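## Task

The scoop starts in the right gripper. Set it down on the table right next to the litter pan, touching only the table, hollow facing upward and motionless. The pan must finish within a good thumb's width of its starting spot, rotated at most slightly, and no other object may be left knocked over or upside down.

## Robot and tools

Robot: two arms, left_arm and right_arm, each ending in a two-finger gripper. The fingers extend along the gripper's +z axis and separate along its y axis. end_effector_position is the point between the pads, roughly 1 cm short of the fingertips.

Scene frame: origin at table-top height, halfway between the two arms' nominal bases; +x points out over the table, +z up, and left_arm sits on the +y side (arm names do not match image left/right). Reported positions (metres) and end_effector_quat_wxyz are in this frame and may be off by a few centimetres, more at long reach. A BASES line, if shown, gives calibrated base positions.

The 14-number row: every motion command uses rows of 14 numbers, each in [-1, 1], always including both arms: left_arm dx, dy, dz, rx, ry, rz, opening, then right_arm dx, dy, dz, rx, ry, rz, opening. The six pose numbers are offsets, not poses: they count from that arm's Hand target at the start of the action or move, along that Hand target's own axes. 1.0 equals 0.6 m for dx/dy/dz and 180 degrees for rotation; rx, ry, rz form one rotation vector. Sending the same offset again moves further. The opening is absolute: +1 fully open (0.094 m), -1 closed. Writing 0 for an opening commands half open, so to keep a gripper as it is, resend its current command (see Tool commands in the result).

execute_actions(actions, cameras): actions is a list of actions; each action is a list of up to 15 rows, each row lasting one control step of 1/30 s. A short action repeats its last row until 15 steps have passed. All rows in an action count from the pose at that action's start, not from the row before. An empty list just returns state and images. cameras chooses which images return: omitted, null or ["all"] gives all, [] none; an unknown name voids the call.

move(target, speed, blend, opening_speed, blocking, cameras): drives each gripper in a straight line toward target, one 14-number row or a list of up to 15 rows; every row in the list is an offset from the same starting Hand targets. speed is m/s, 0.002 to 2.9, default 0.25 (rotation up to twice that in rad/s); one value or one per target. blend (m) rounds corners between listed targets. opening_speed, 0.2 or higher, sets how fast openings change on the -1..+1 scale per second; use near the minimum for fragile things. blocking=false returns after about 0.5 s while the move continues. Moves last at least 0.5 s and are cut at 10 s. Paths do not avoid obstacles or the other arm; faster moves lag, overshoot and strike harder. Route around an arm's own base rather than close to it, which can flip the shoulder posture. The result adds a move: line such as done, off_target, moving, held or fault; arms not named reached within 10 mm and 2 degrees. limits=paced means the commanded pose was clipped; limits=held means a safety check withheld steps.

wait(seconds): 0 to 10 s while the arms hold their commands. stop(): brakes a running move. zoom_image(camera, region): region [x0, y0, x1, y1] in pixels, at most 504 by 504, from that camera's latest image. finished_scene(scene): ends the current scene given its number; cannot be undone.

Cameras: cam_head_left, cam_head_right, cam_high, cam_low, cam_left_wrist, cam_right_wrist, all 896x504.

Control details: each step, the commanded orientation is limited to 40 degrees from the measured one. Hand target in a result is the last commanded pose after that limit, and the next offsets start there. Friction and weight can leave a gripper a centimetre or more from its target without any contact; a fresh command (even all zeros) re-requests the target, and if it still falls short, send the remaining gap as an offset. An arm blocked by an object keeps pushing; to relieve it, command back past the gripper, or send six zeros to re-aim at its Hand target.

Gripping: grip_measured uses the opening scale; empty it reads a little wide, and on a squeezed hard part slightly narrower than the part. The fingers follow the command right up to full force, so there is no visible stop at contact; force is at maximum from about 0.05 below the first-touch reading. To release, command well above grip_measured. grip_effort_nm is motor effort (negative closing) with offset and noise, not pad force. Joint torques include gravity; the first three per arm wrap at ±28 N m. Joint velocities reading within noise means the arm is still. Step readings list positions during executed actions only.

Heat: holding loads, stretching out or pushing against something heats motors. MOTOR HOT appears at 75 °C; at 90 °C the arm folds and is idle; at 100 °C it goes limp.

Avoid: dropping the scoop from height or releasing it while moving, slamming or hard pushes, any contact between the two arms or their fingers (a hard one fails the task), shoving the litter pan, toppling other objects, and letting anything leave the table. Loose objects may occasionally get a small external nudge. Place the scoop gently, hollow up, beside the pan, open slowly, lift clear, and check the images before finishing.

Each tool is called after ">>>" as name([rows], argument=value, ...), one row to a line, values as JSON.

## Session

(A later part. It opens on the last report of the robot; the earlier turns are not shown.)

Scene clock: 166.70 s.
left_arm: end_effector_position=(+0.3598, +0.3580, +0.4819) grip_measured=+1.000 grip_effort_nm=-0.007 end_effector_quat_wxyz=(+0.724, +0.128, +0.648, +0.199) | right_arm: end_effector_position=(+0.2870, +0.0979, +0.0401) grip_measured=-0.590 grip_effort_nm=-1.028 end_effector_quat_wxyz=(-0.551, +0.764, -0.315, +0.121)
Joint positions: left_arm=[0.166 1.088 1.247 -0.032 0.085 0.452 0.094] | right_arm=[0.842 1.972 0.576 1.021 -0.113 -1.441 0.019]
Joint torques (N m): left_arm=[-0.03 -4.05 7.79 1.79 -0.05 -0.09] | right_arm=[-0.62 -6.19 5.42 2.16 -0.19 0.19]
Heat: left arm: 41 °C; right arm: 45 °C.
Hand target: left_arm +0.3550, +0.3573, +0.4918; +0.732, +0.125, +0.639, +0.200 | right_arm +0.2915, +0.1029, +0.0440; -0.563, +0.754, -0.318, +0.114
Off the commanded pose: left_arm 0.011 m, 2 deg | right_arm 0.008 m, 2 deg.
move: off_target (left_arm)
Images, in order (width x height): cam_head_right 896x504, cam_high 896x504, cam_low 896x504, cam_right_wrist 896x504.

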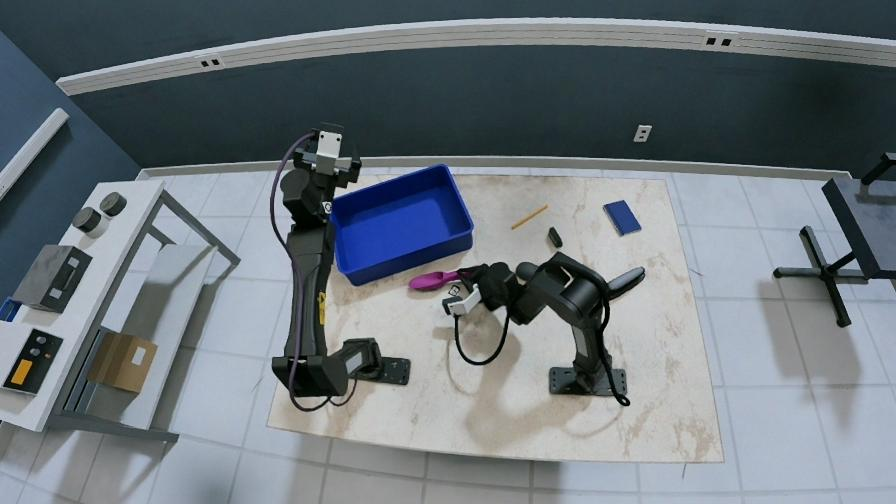

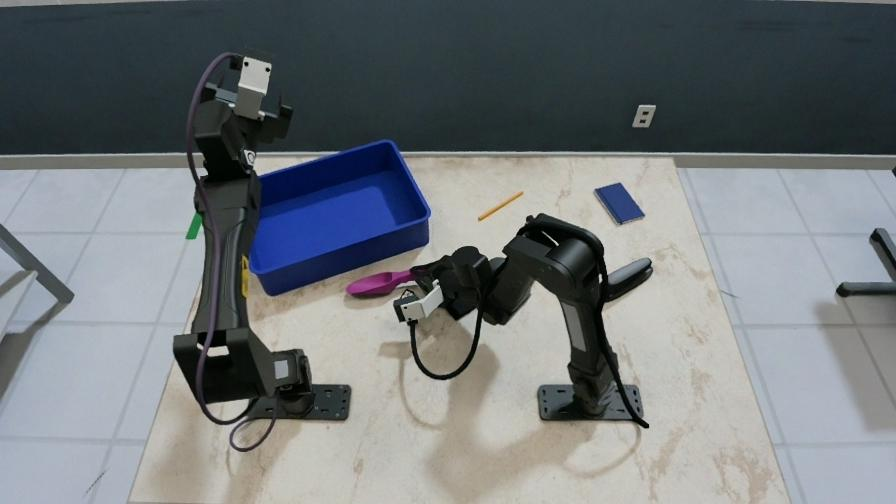

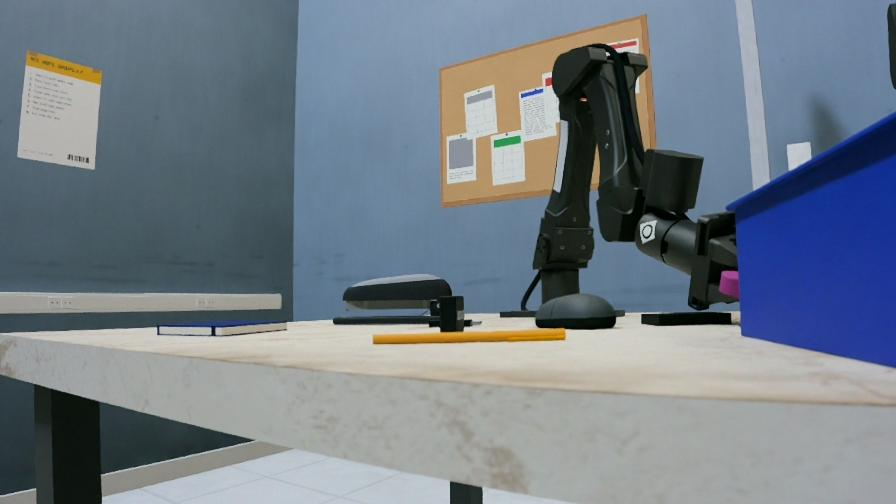

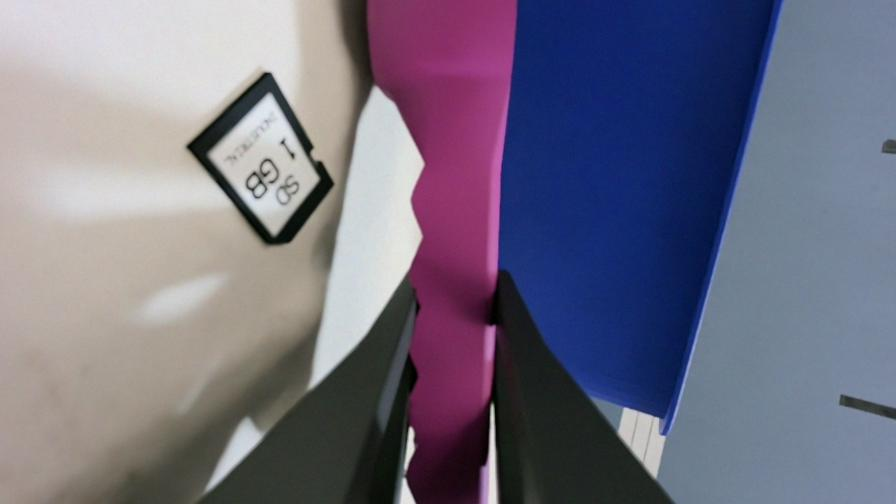

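>>> move([
  [0,0,0,0,0,0,1,-0.072,-0.024,0.0455,-0.0041,-0.0203,-0.0075,-0.979875],
  [0,0,0,0,0,0,1,-0.0645,0.0144,0.0597,-0.0041,-0.0203,-0.0075,-0.979875],
], speed=[0.1,0.04], cameras=["cam_high","cam_low","cam_right_wrist","cam_head_right"])

>>> zoom_image(camera="cam_high", region=[300, 230, 460, 320])

>>> zoom_image(camera="cam_head_right", region=[360, 230, 520, 320])

Scene clock: 179.67 s.
left_arm: end_effector_position=(+0.3598, +0.3580, +0.4819) grip_measured=+1.000 grip_effort_nm=-0.002 end_effector_quat_wxyz=(+0.724, +0.128, +0.648, +0.199) | right_arm: end_effector_position=(+0.2774, +0.1483, +0.0375) grip_measured=-0.590 grip_effort_nm=-1.048 end_effector_quat_wxyz=(-0.570, +0.763, -0.287, +0.102)
Joint positions: left_arm=[0.166 1.088 1.247 -0.032 0.085 0.452 0.094] | right_arm=[0.932 2.085 0.708 1.039 -0.096 -1.423 0.019]
Joint torques (N m): left_arm=[-0.05 -4.12 7.71 1.79 -0.04 -0.08] | right_arm=[0.39 -6.58 5.64 1.86 -0.03 0.14]
Heat: left arm: 42 °C; right arm: 44 °C.
Hand target: left_arm +0.3550, +0.3573, +0.4918; +0.732, +0.125, +0.639, +0.200 | right_arm +0.2777, +0.1527, +0.0311; -0.567, +0.765, -0.292, +0.094
Off the commanded pose: left_arm 0.011 m, 2 deg | right_arm 0.008 m, 1 deg.
move: off_target (left_arm)
Images, in order (width x height): cam_head_right 896x504, cam_high 896x504, cam_low 896x504, cam_right_wrist 896x504.

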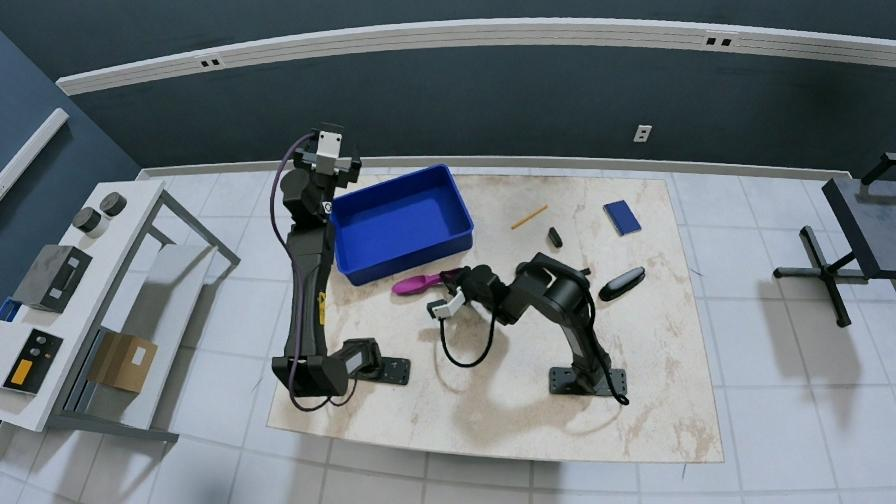

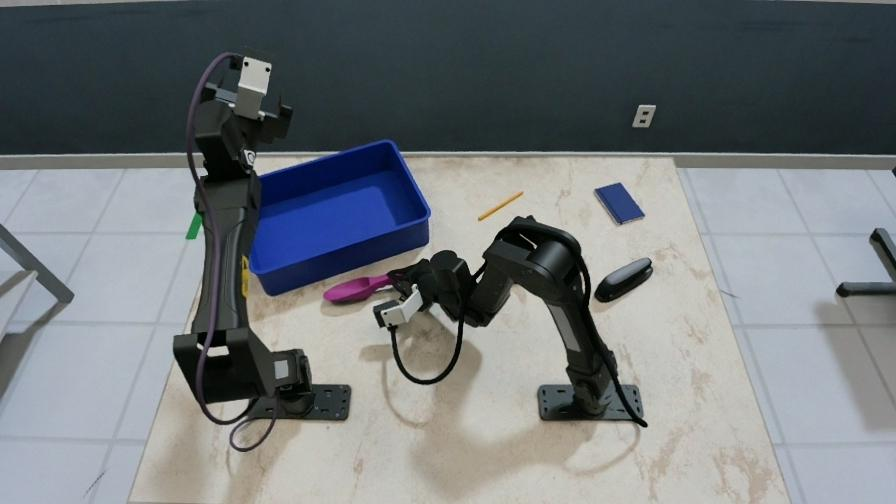

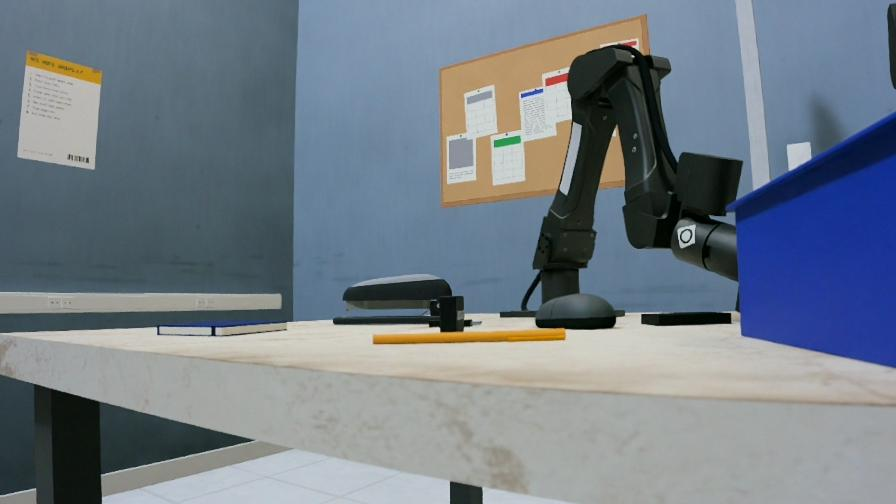

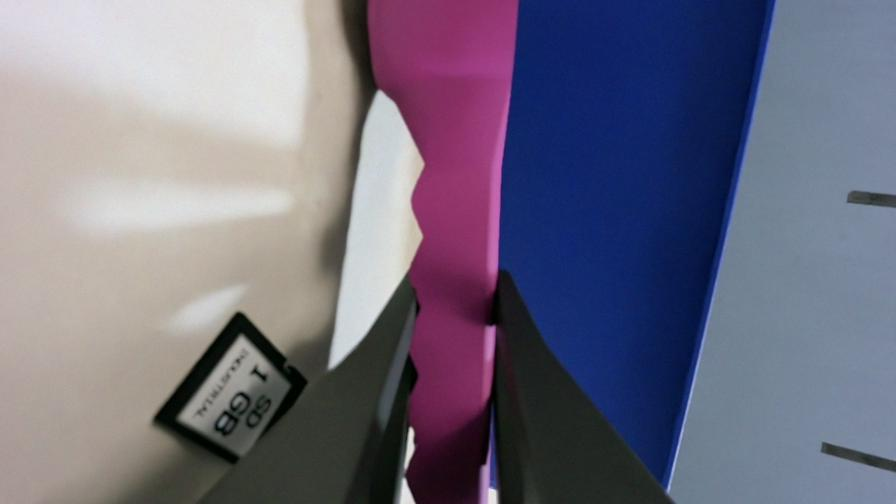

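Scaled by 3.150.

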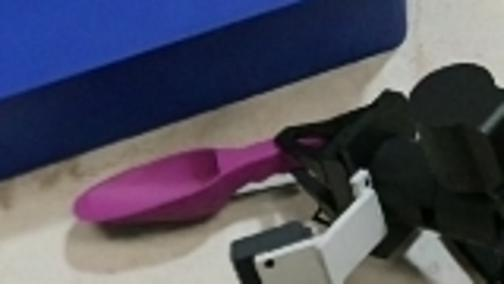

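Scaled by 3.150.

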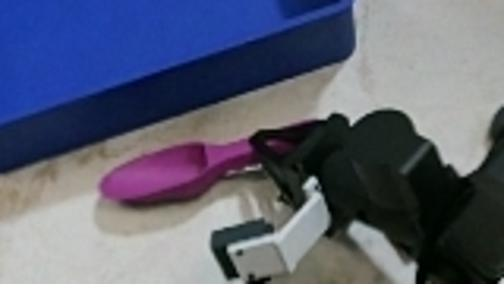

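>>> move(target=[0,0,0,0,0,0,1,0.0025,0.0123,0.0045,0,0,0,-0.979875], speed=[0.03], cameras=["cam_high","cam_right_wrist"])

>>> zoom_image(camera="cam_high", region=[300, 230, 460, 320])

Scene clock: 184.40 s.
left_arm: end_effector_position=(+0.3598, +0.3580, +0.4819) grip_measured=+1.000 grip_effort_nm=-0.002 end_effector_quat_wxyz=(+0.724, +0.128, +0.648, +0.199) | right_arm: end_effector_position=(+0.2790, +0.1505, +0.0361) grip_measured=-0.590 grip_effort_nm=-1.033 end_effector_quat_wxyz=(-0.579, +0.757, -0.284, +0.104)
Joint positions: left_arm=[0.166 1.088 1.247 -0.032 0.085 0.452 0.094] | right_arm=[0.932 2.115 0.713 1.087 -0.096 -1.422 0.019]
Joint torques (N m): left_arm=[-0.03 -4.14 7.82 1.77 -0.04 -0.07] | right_arm=[0.29 -6.45 5.12 1.72 -0.04 0.11]
Heat: left arm: 42 °C; right arm: 44 °C.
Hand target: left_arm +0.3550, +0.3573, +0.4918; +0.732, +0.125, +0.639, +0.200 | right_arm +0.2777, +0.1527, +0.0232; -0.567, +0.765, -0.291, +0.094
Off the commanded pose: left_arm 0.011 m, 2 deg | right_arm 0.013 m, 2 deg.
move: off_target (left_arm, right_arm)
Images, in order (width x height): cam_high 896x504, cam_right_wrist 896x504.

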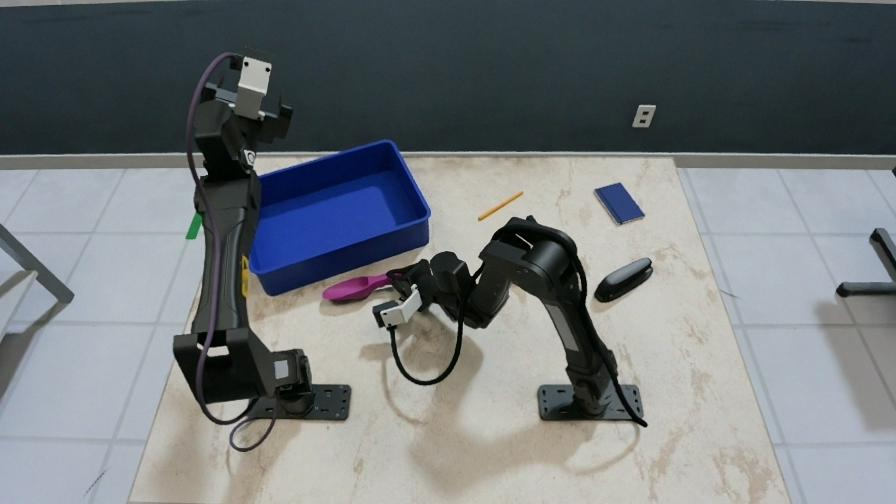

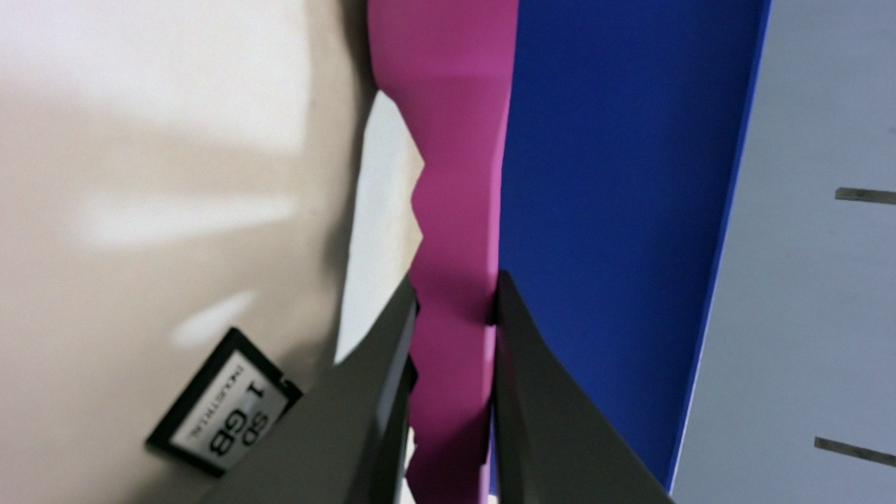

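Scaled by 3.150.

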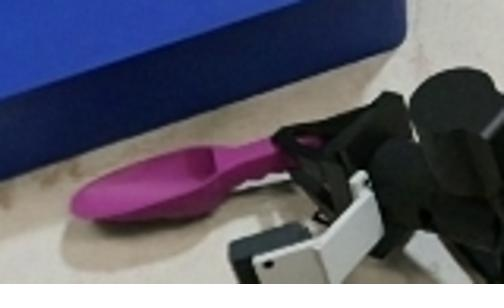

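>>> move(target=[0,0,0,0,0,0,1,-0.0031,-0.0154,-0.0056,0,0,0,-0.15], speed=[0.03], opening_speed=0.2, cameras=["cam_high","cam_right_wrist","cam_head_right"])

>>> zoom_image(camera="cam_high", region=[300, 230, 460, 320])

Scene clock: 203.43 s.
left_arm: end_effector_position=(+0.3598, +0.3580, +0.4819) grip_measured=+1.000 grip_effort_nm=-0.007 end_effector_quat_wxyz=(+0.724, +0.128, +0.648, +0.199) | right_arm: end_effector_position=(+0.2781, +0.1482, +0.0287) grip_measured=-0.152 grip_effort_nm=0.120 end_effector_quat_wxyz=(-0.566, +0.765, -0.290, +0.102)
Joint positions: left_arm=[0.166 1.088 1.247 -0.032 0.085 0.452 0.094] | right_arm=[0.932 2.115 0.714 1.054 -0.093 -1.421 0.04]
Joint torques (N m): left_arm=[-0.1 -4.1 7.77 1.79 -0.03 -0.08] | right_arm=[0.35 -9.85 5.14 1.63 -0.09 0.11]
Heat: left arm: 42 °C; right arm: 42 °C.
Hand target: left_arm +0.3550, +0.3573, +0.4918; +0.732, +0.125, +0.639, +0.200 | right_arm +0.2777, +0.1528, +0.0333; -0.567, +0.765, -0.291, +0.094
Off the commanded pose: left_arm 0.011 m, 2 deg | right_arm 0.006 m, 1 deg.
move: off_target (left_arm)
Images, in order (width x height): cam_head_right 896x504, cam_high 896x504, cam_right_wrist 896x504.

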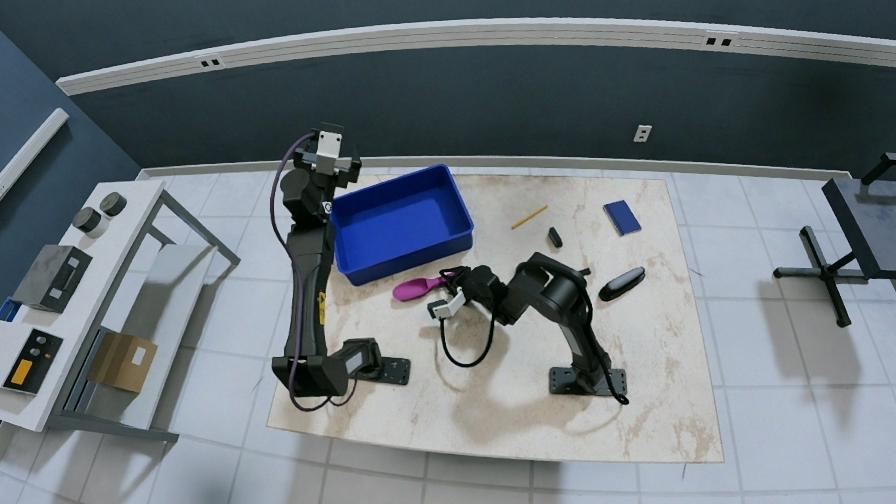

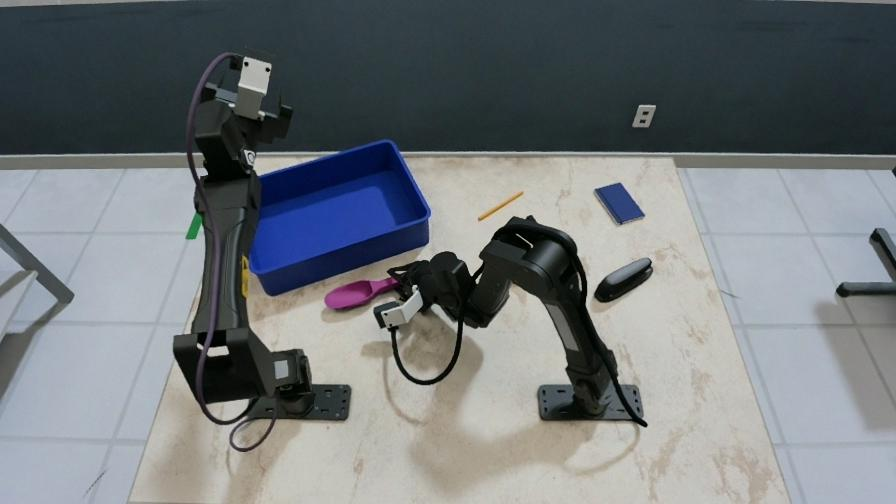

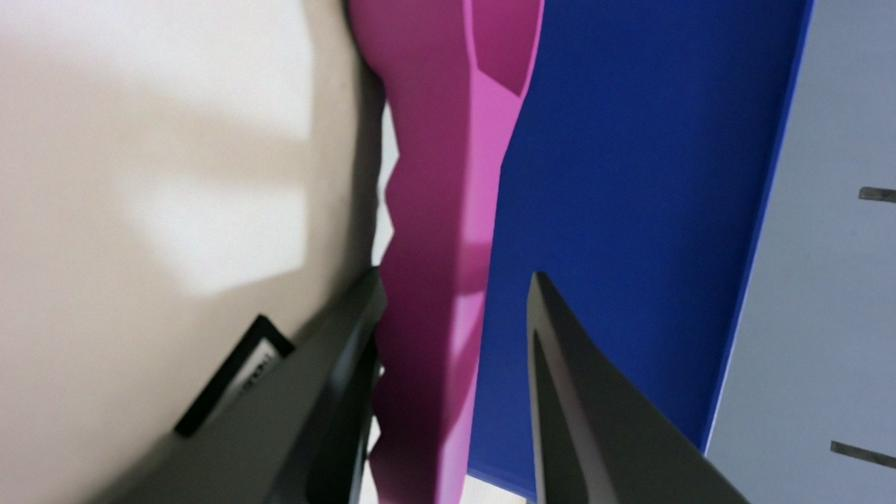

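Scaled by 3.150.

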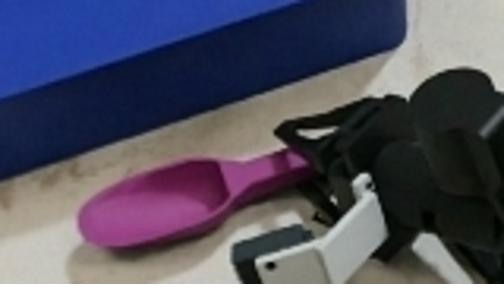

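>>> move([
  [0,0,0,0,0,0,1,0.001,0.0047,0.0017,0,0,0,0.05],
  [0,0,0,0,0,0,1,0.006,0.0297,-0.069,0,0,0,0.05],
], speed=[0.03,0.04], opening_speed=0.3, cameras=["cam_high","cam_right_wrist","cam_head_right"])

>>> zoom_image(camera="cam_high", region=[300, 230, 460, 320])

Scene clock: 218.67 s.
left_arm: end_effector_position=(+0.3598, +0.3580, +0.4819) grip_measured=+1.000 grip_effort_nm=-0.002 end_effector_quat_wxyz=(+0.724, +0.128, +0.648, +0.199) | right_arm: end_effector_position=(+0.2579, +0.1198, +0.0331) grip_measured=+0.047 grip_effort_nm=0.134 end_effector_quat_wxyz=(-0.577, +0.759, -0.282, +0.107)
Joint positions: left_arm=[0.166 1.088 1.247 -0.032 0.085 0.452 0.094] | right_arm=[0.928 2.063 0.555 1.191 -0.1 -1.43 0.049]
Joint torques (N m): left_arm=[0.02 -4.21 7.75 1.77 -0.04 -0.07] | right_arm=[-0.87 -10.28 1.96 1.52 -0.17 0.14]
Heat: left arm: 43 °C; right arm: 43 °C.
Hand target: left_arm +0.3550, +0.3573, +0.4918; +0.732, +0.125, +0.639, +0.200 | right_arm +0.2549, +0.1138, +0.0300; -0.567, +0.765, -0.292, +0.094
Off the commanded pose: left_arm 0.011 m, 2 deg | right_arm 0.007 m, 2 deg.
move: off_target (left_arm)
Images, in order (width x height): cam_head_right 896x504, cam_high 896x504, cam_right_wrist 896x504.

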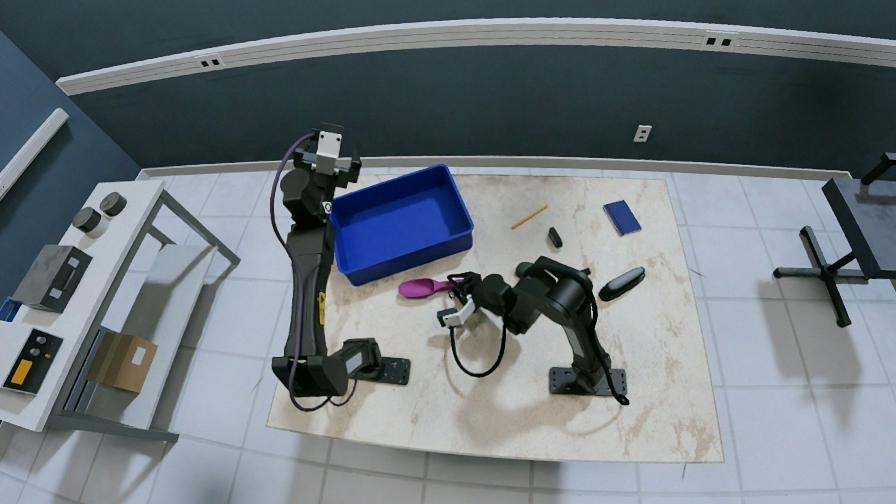

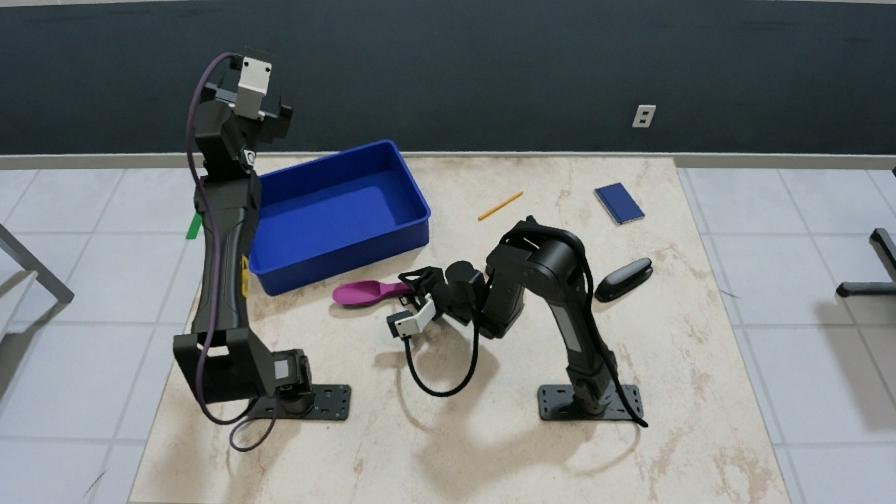

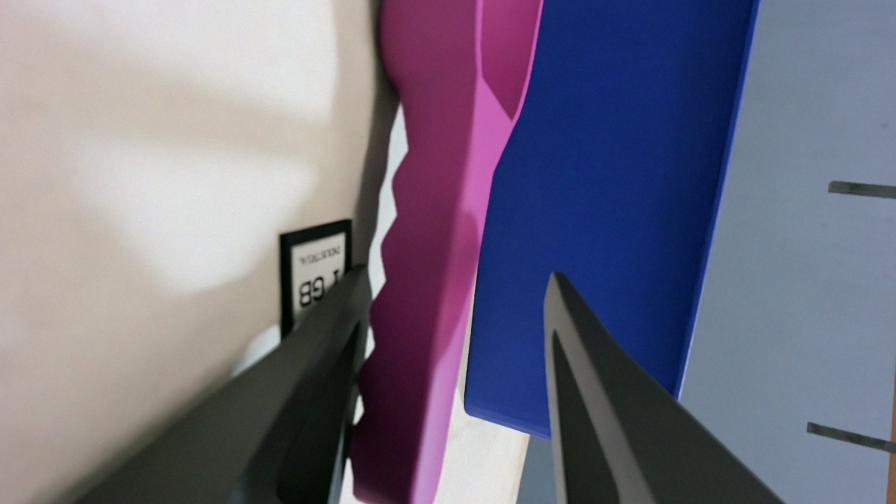

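Scaled by 3.150.

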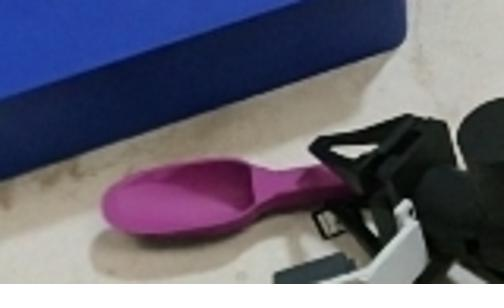

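>>> move(target=[0,0,0,0,0,0,1,0,0,-0.2,0,0,0,0.05], speed=[0.6])

>>> zoom_image(camera="cam_high", region=[300, 230, 460, 320])

>>> zoom_image(camera="cam_head_left", region=[340, 230, 540, 330])

Scene clock: 228.53 s.
left_arm: end_effector_position=(+0.3598, +0.3580, +0.4819) grip_measured=+1.000 grip_effort_nm=-0.007 end_effector_quat_wxyz=(+0.724, +0.128, +0.648, +0.199) | right_arm: end_effector_position=(+0.1961, +0.0126, +0.0590) grip_measured=+0.048 grip_effort_nm=0.105 end_effector_quat_wxyz=(-0.551, +0.774, -0.296, +0.097)
Joint positions: left_arm=[0.166 1.088 1.247 -0.032 0.085 0.452 0.094] | right_arm=[0.842 1.489 0.108 0.992 -0.175 -1.45 0.049]
Joint torques (N m): left_arm=[-0.1 -4.08 7.72 1.78 -0.06 -0.07] | right_arm=[-0.57 -5.98 4.64 1.92 -0.23 0.04]
Heat: left arm: 43 °C; right arm: 43 °C.
Hand target: left_arm +0.3550, +0.3573, +0.4918; +0.732, +0.125, +0.639, +0.200 | right_arm +0.1979, +0.0164, +0.0707; -0.567, +0.765, -0.292, +0.094
Off the commanded pose: left_arm 0.011 m, 2 deg | right_arm 0.013 m, 2 deg.
move: off_target (left_arm, right_arm)

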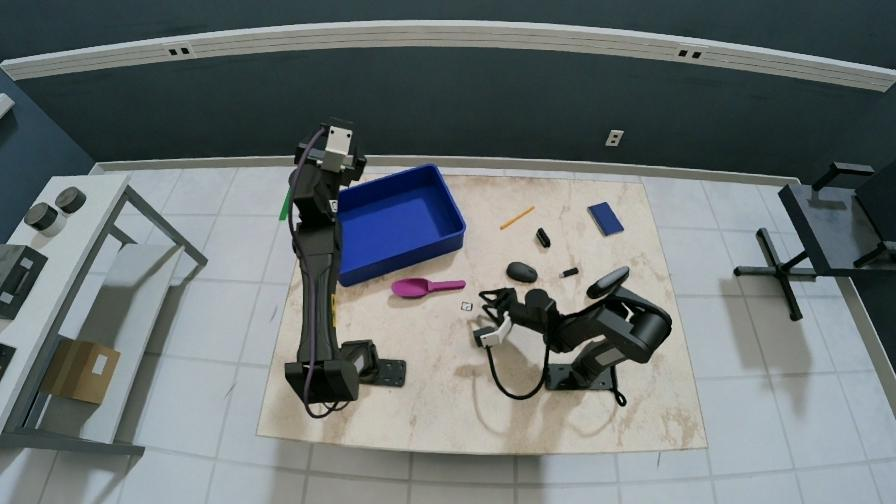

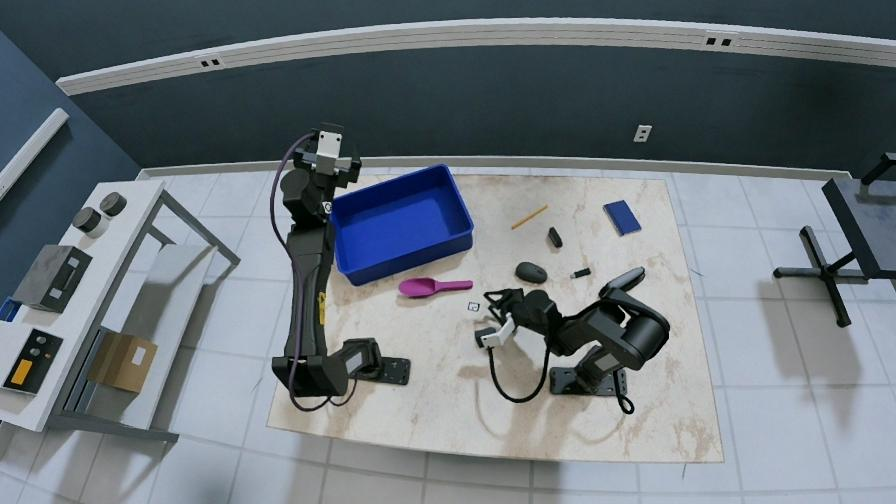

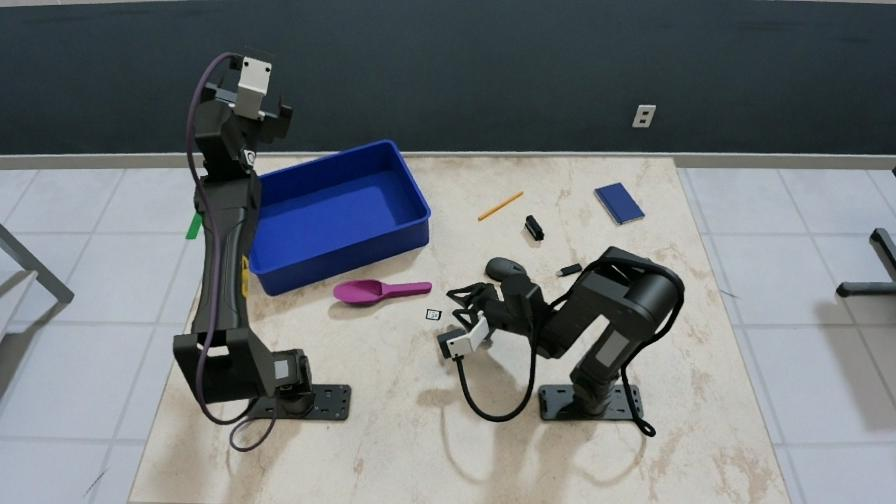

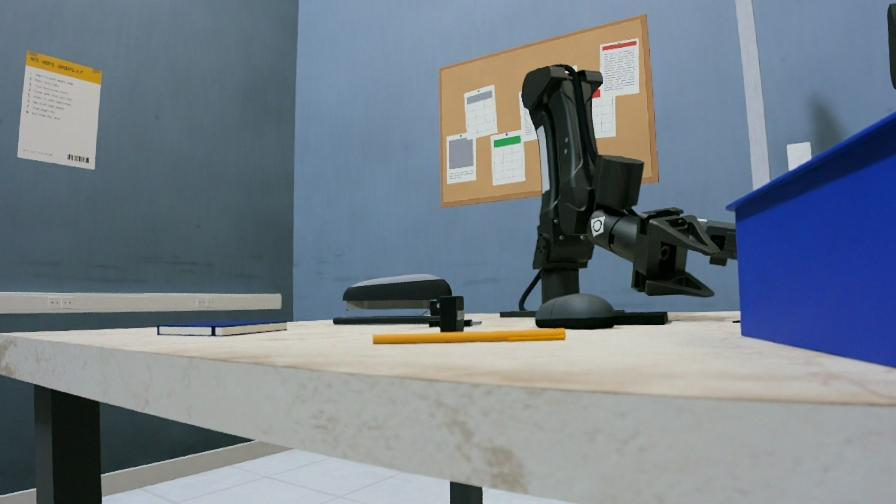

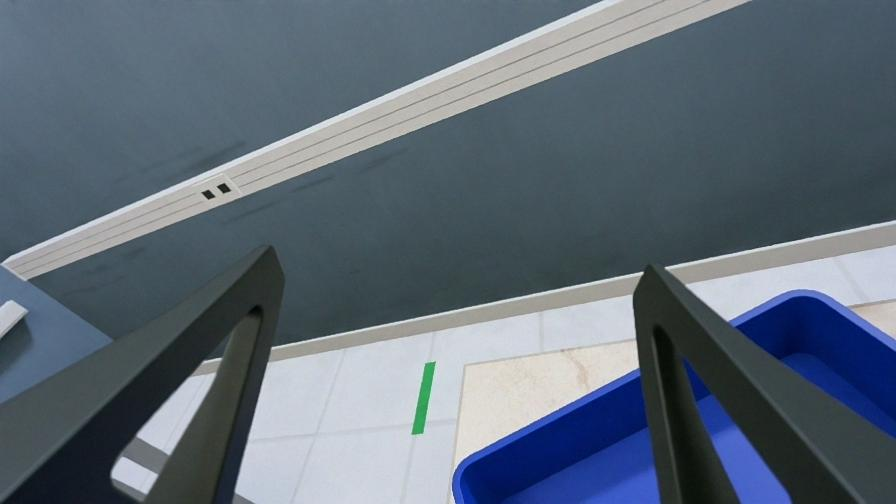

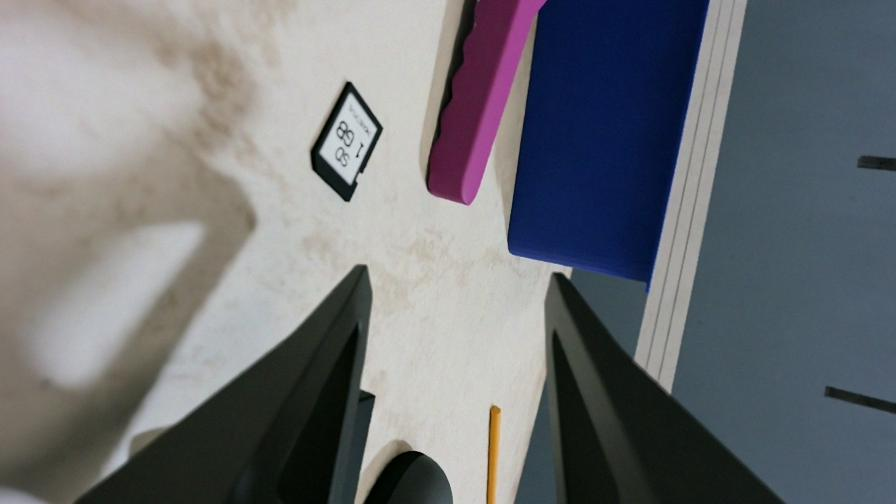

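Scaled by 3.150.

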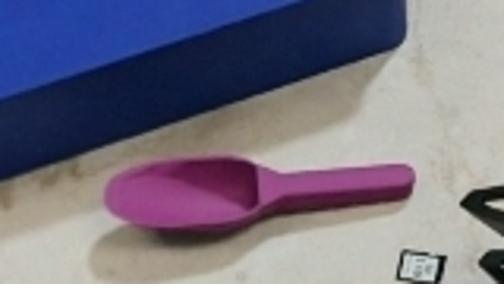

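Scaled by 2.520.

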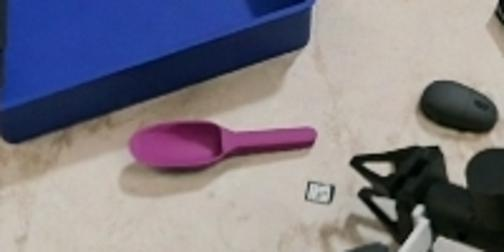

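>>> finished_scene(scene=2)

The scene is finished: the task was done.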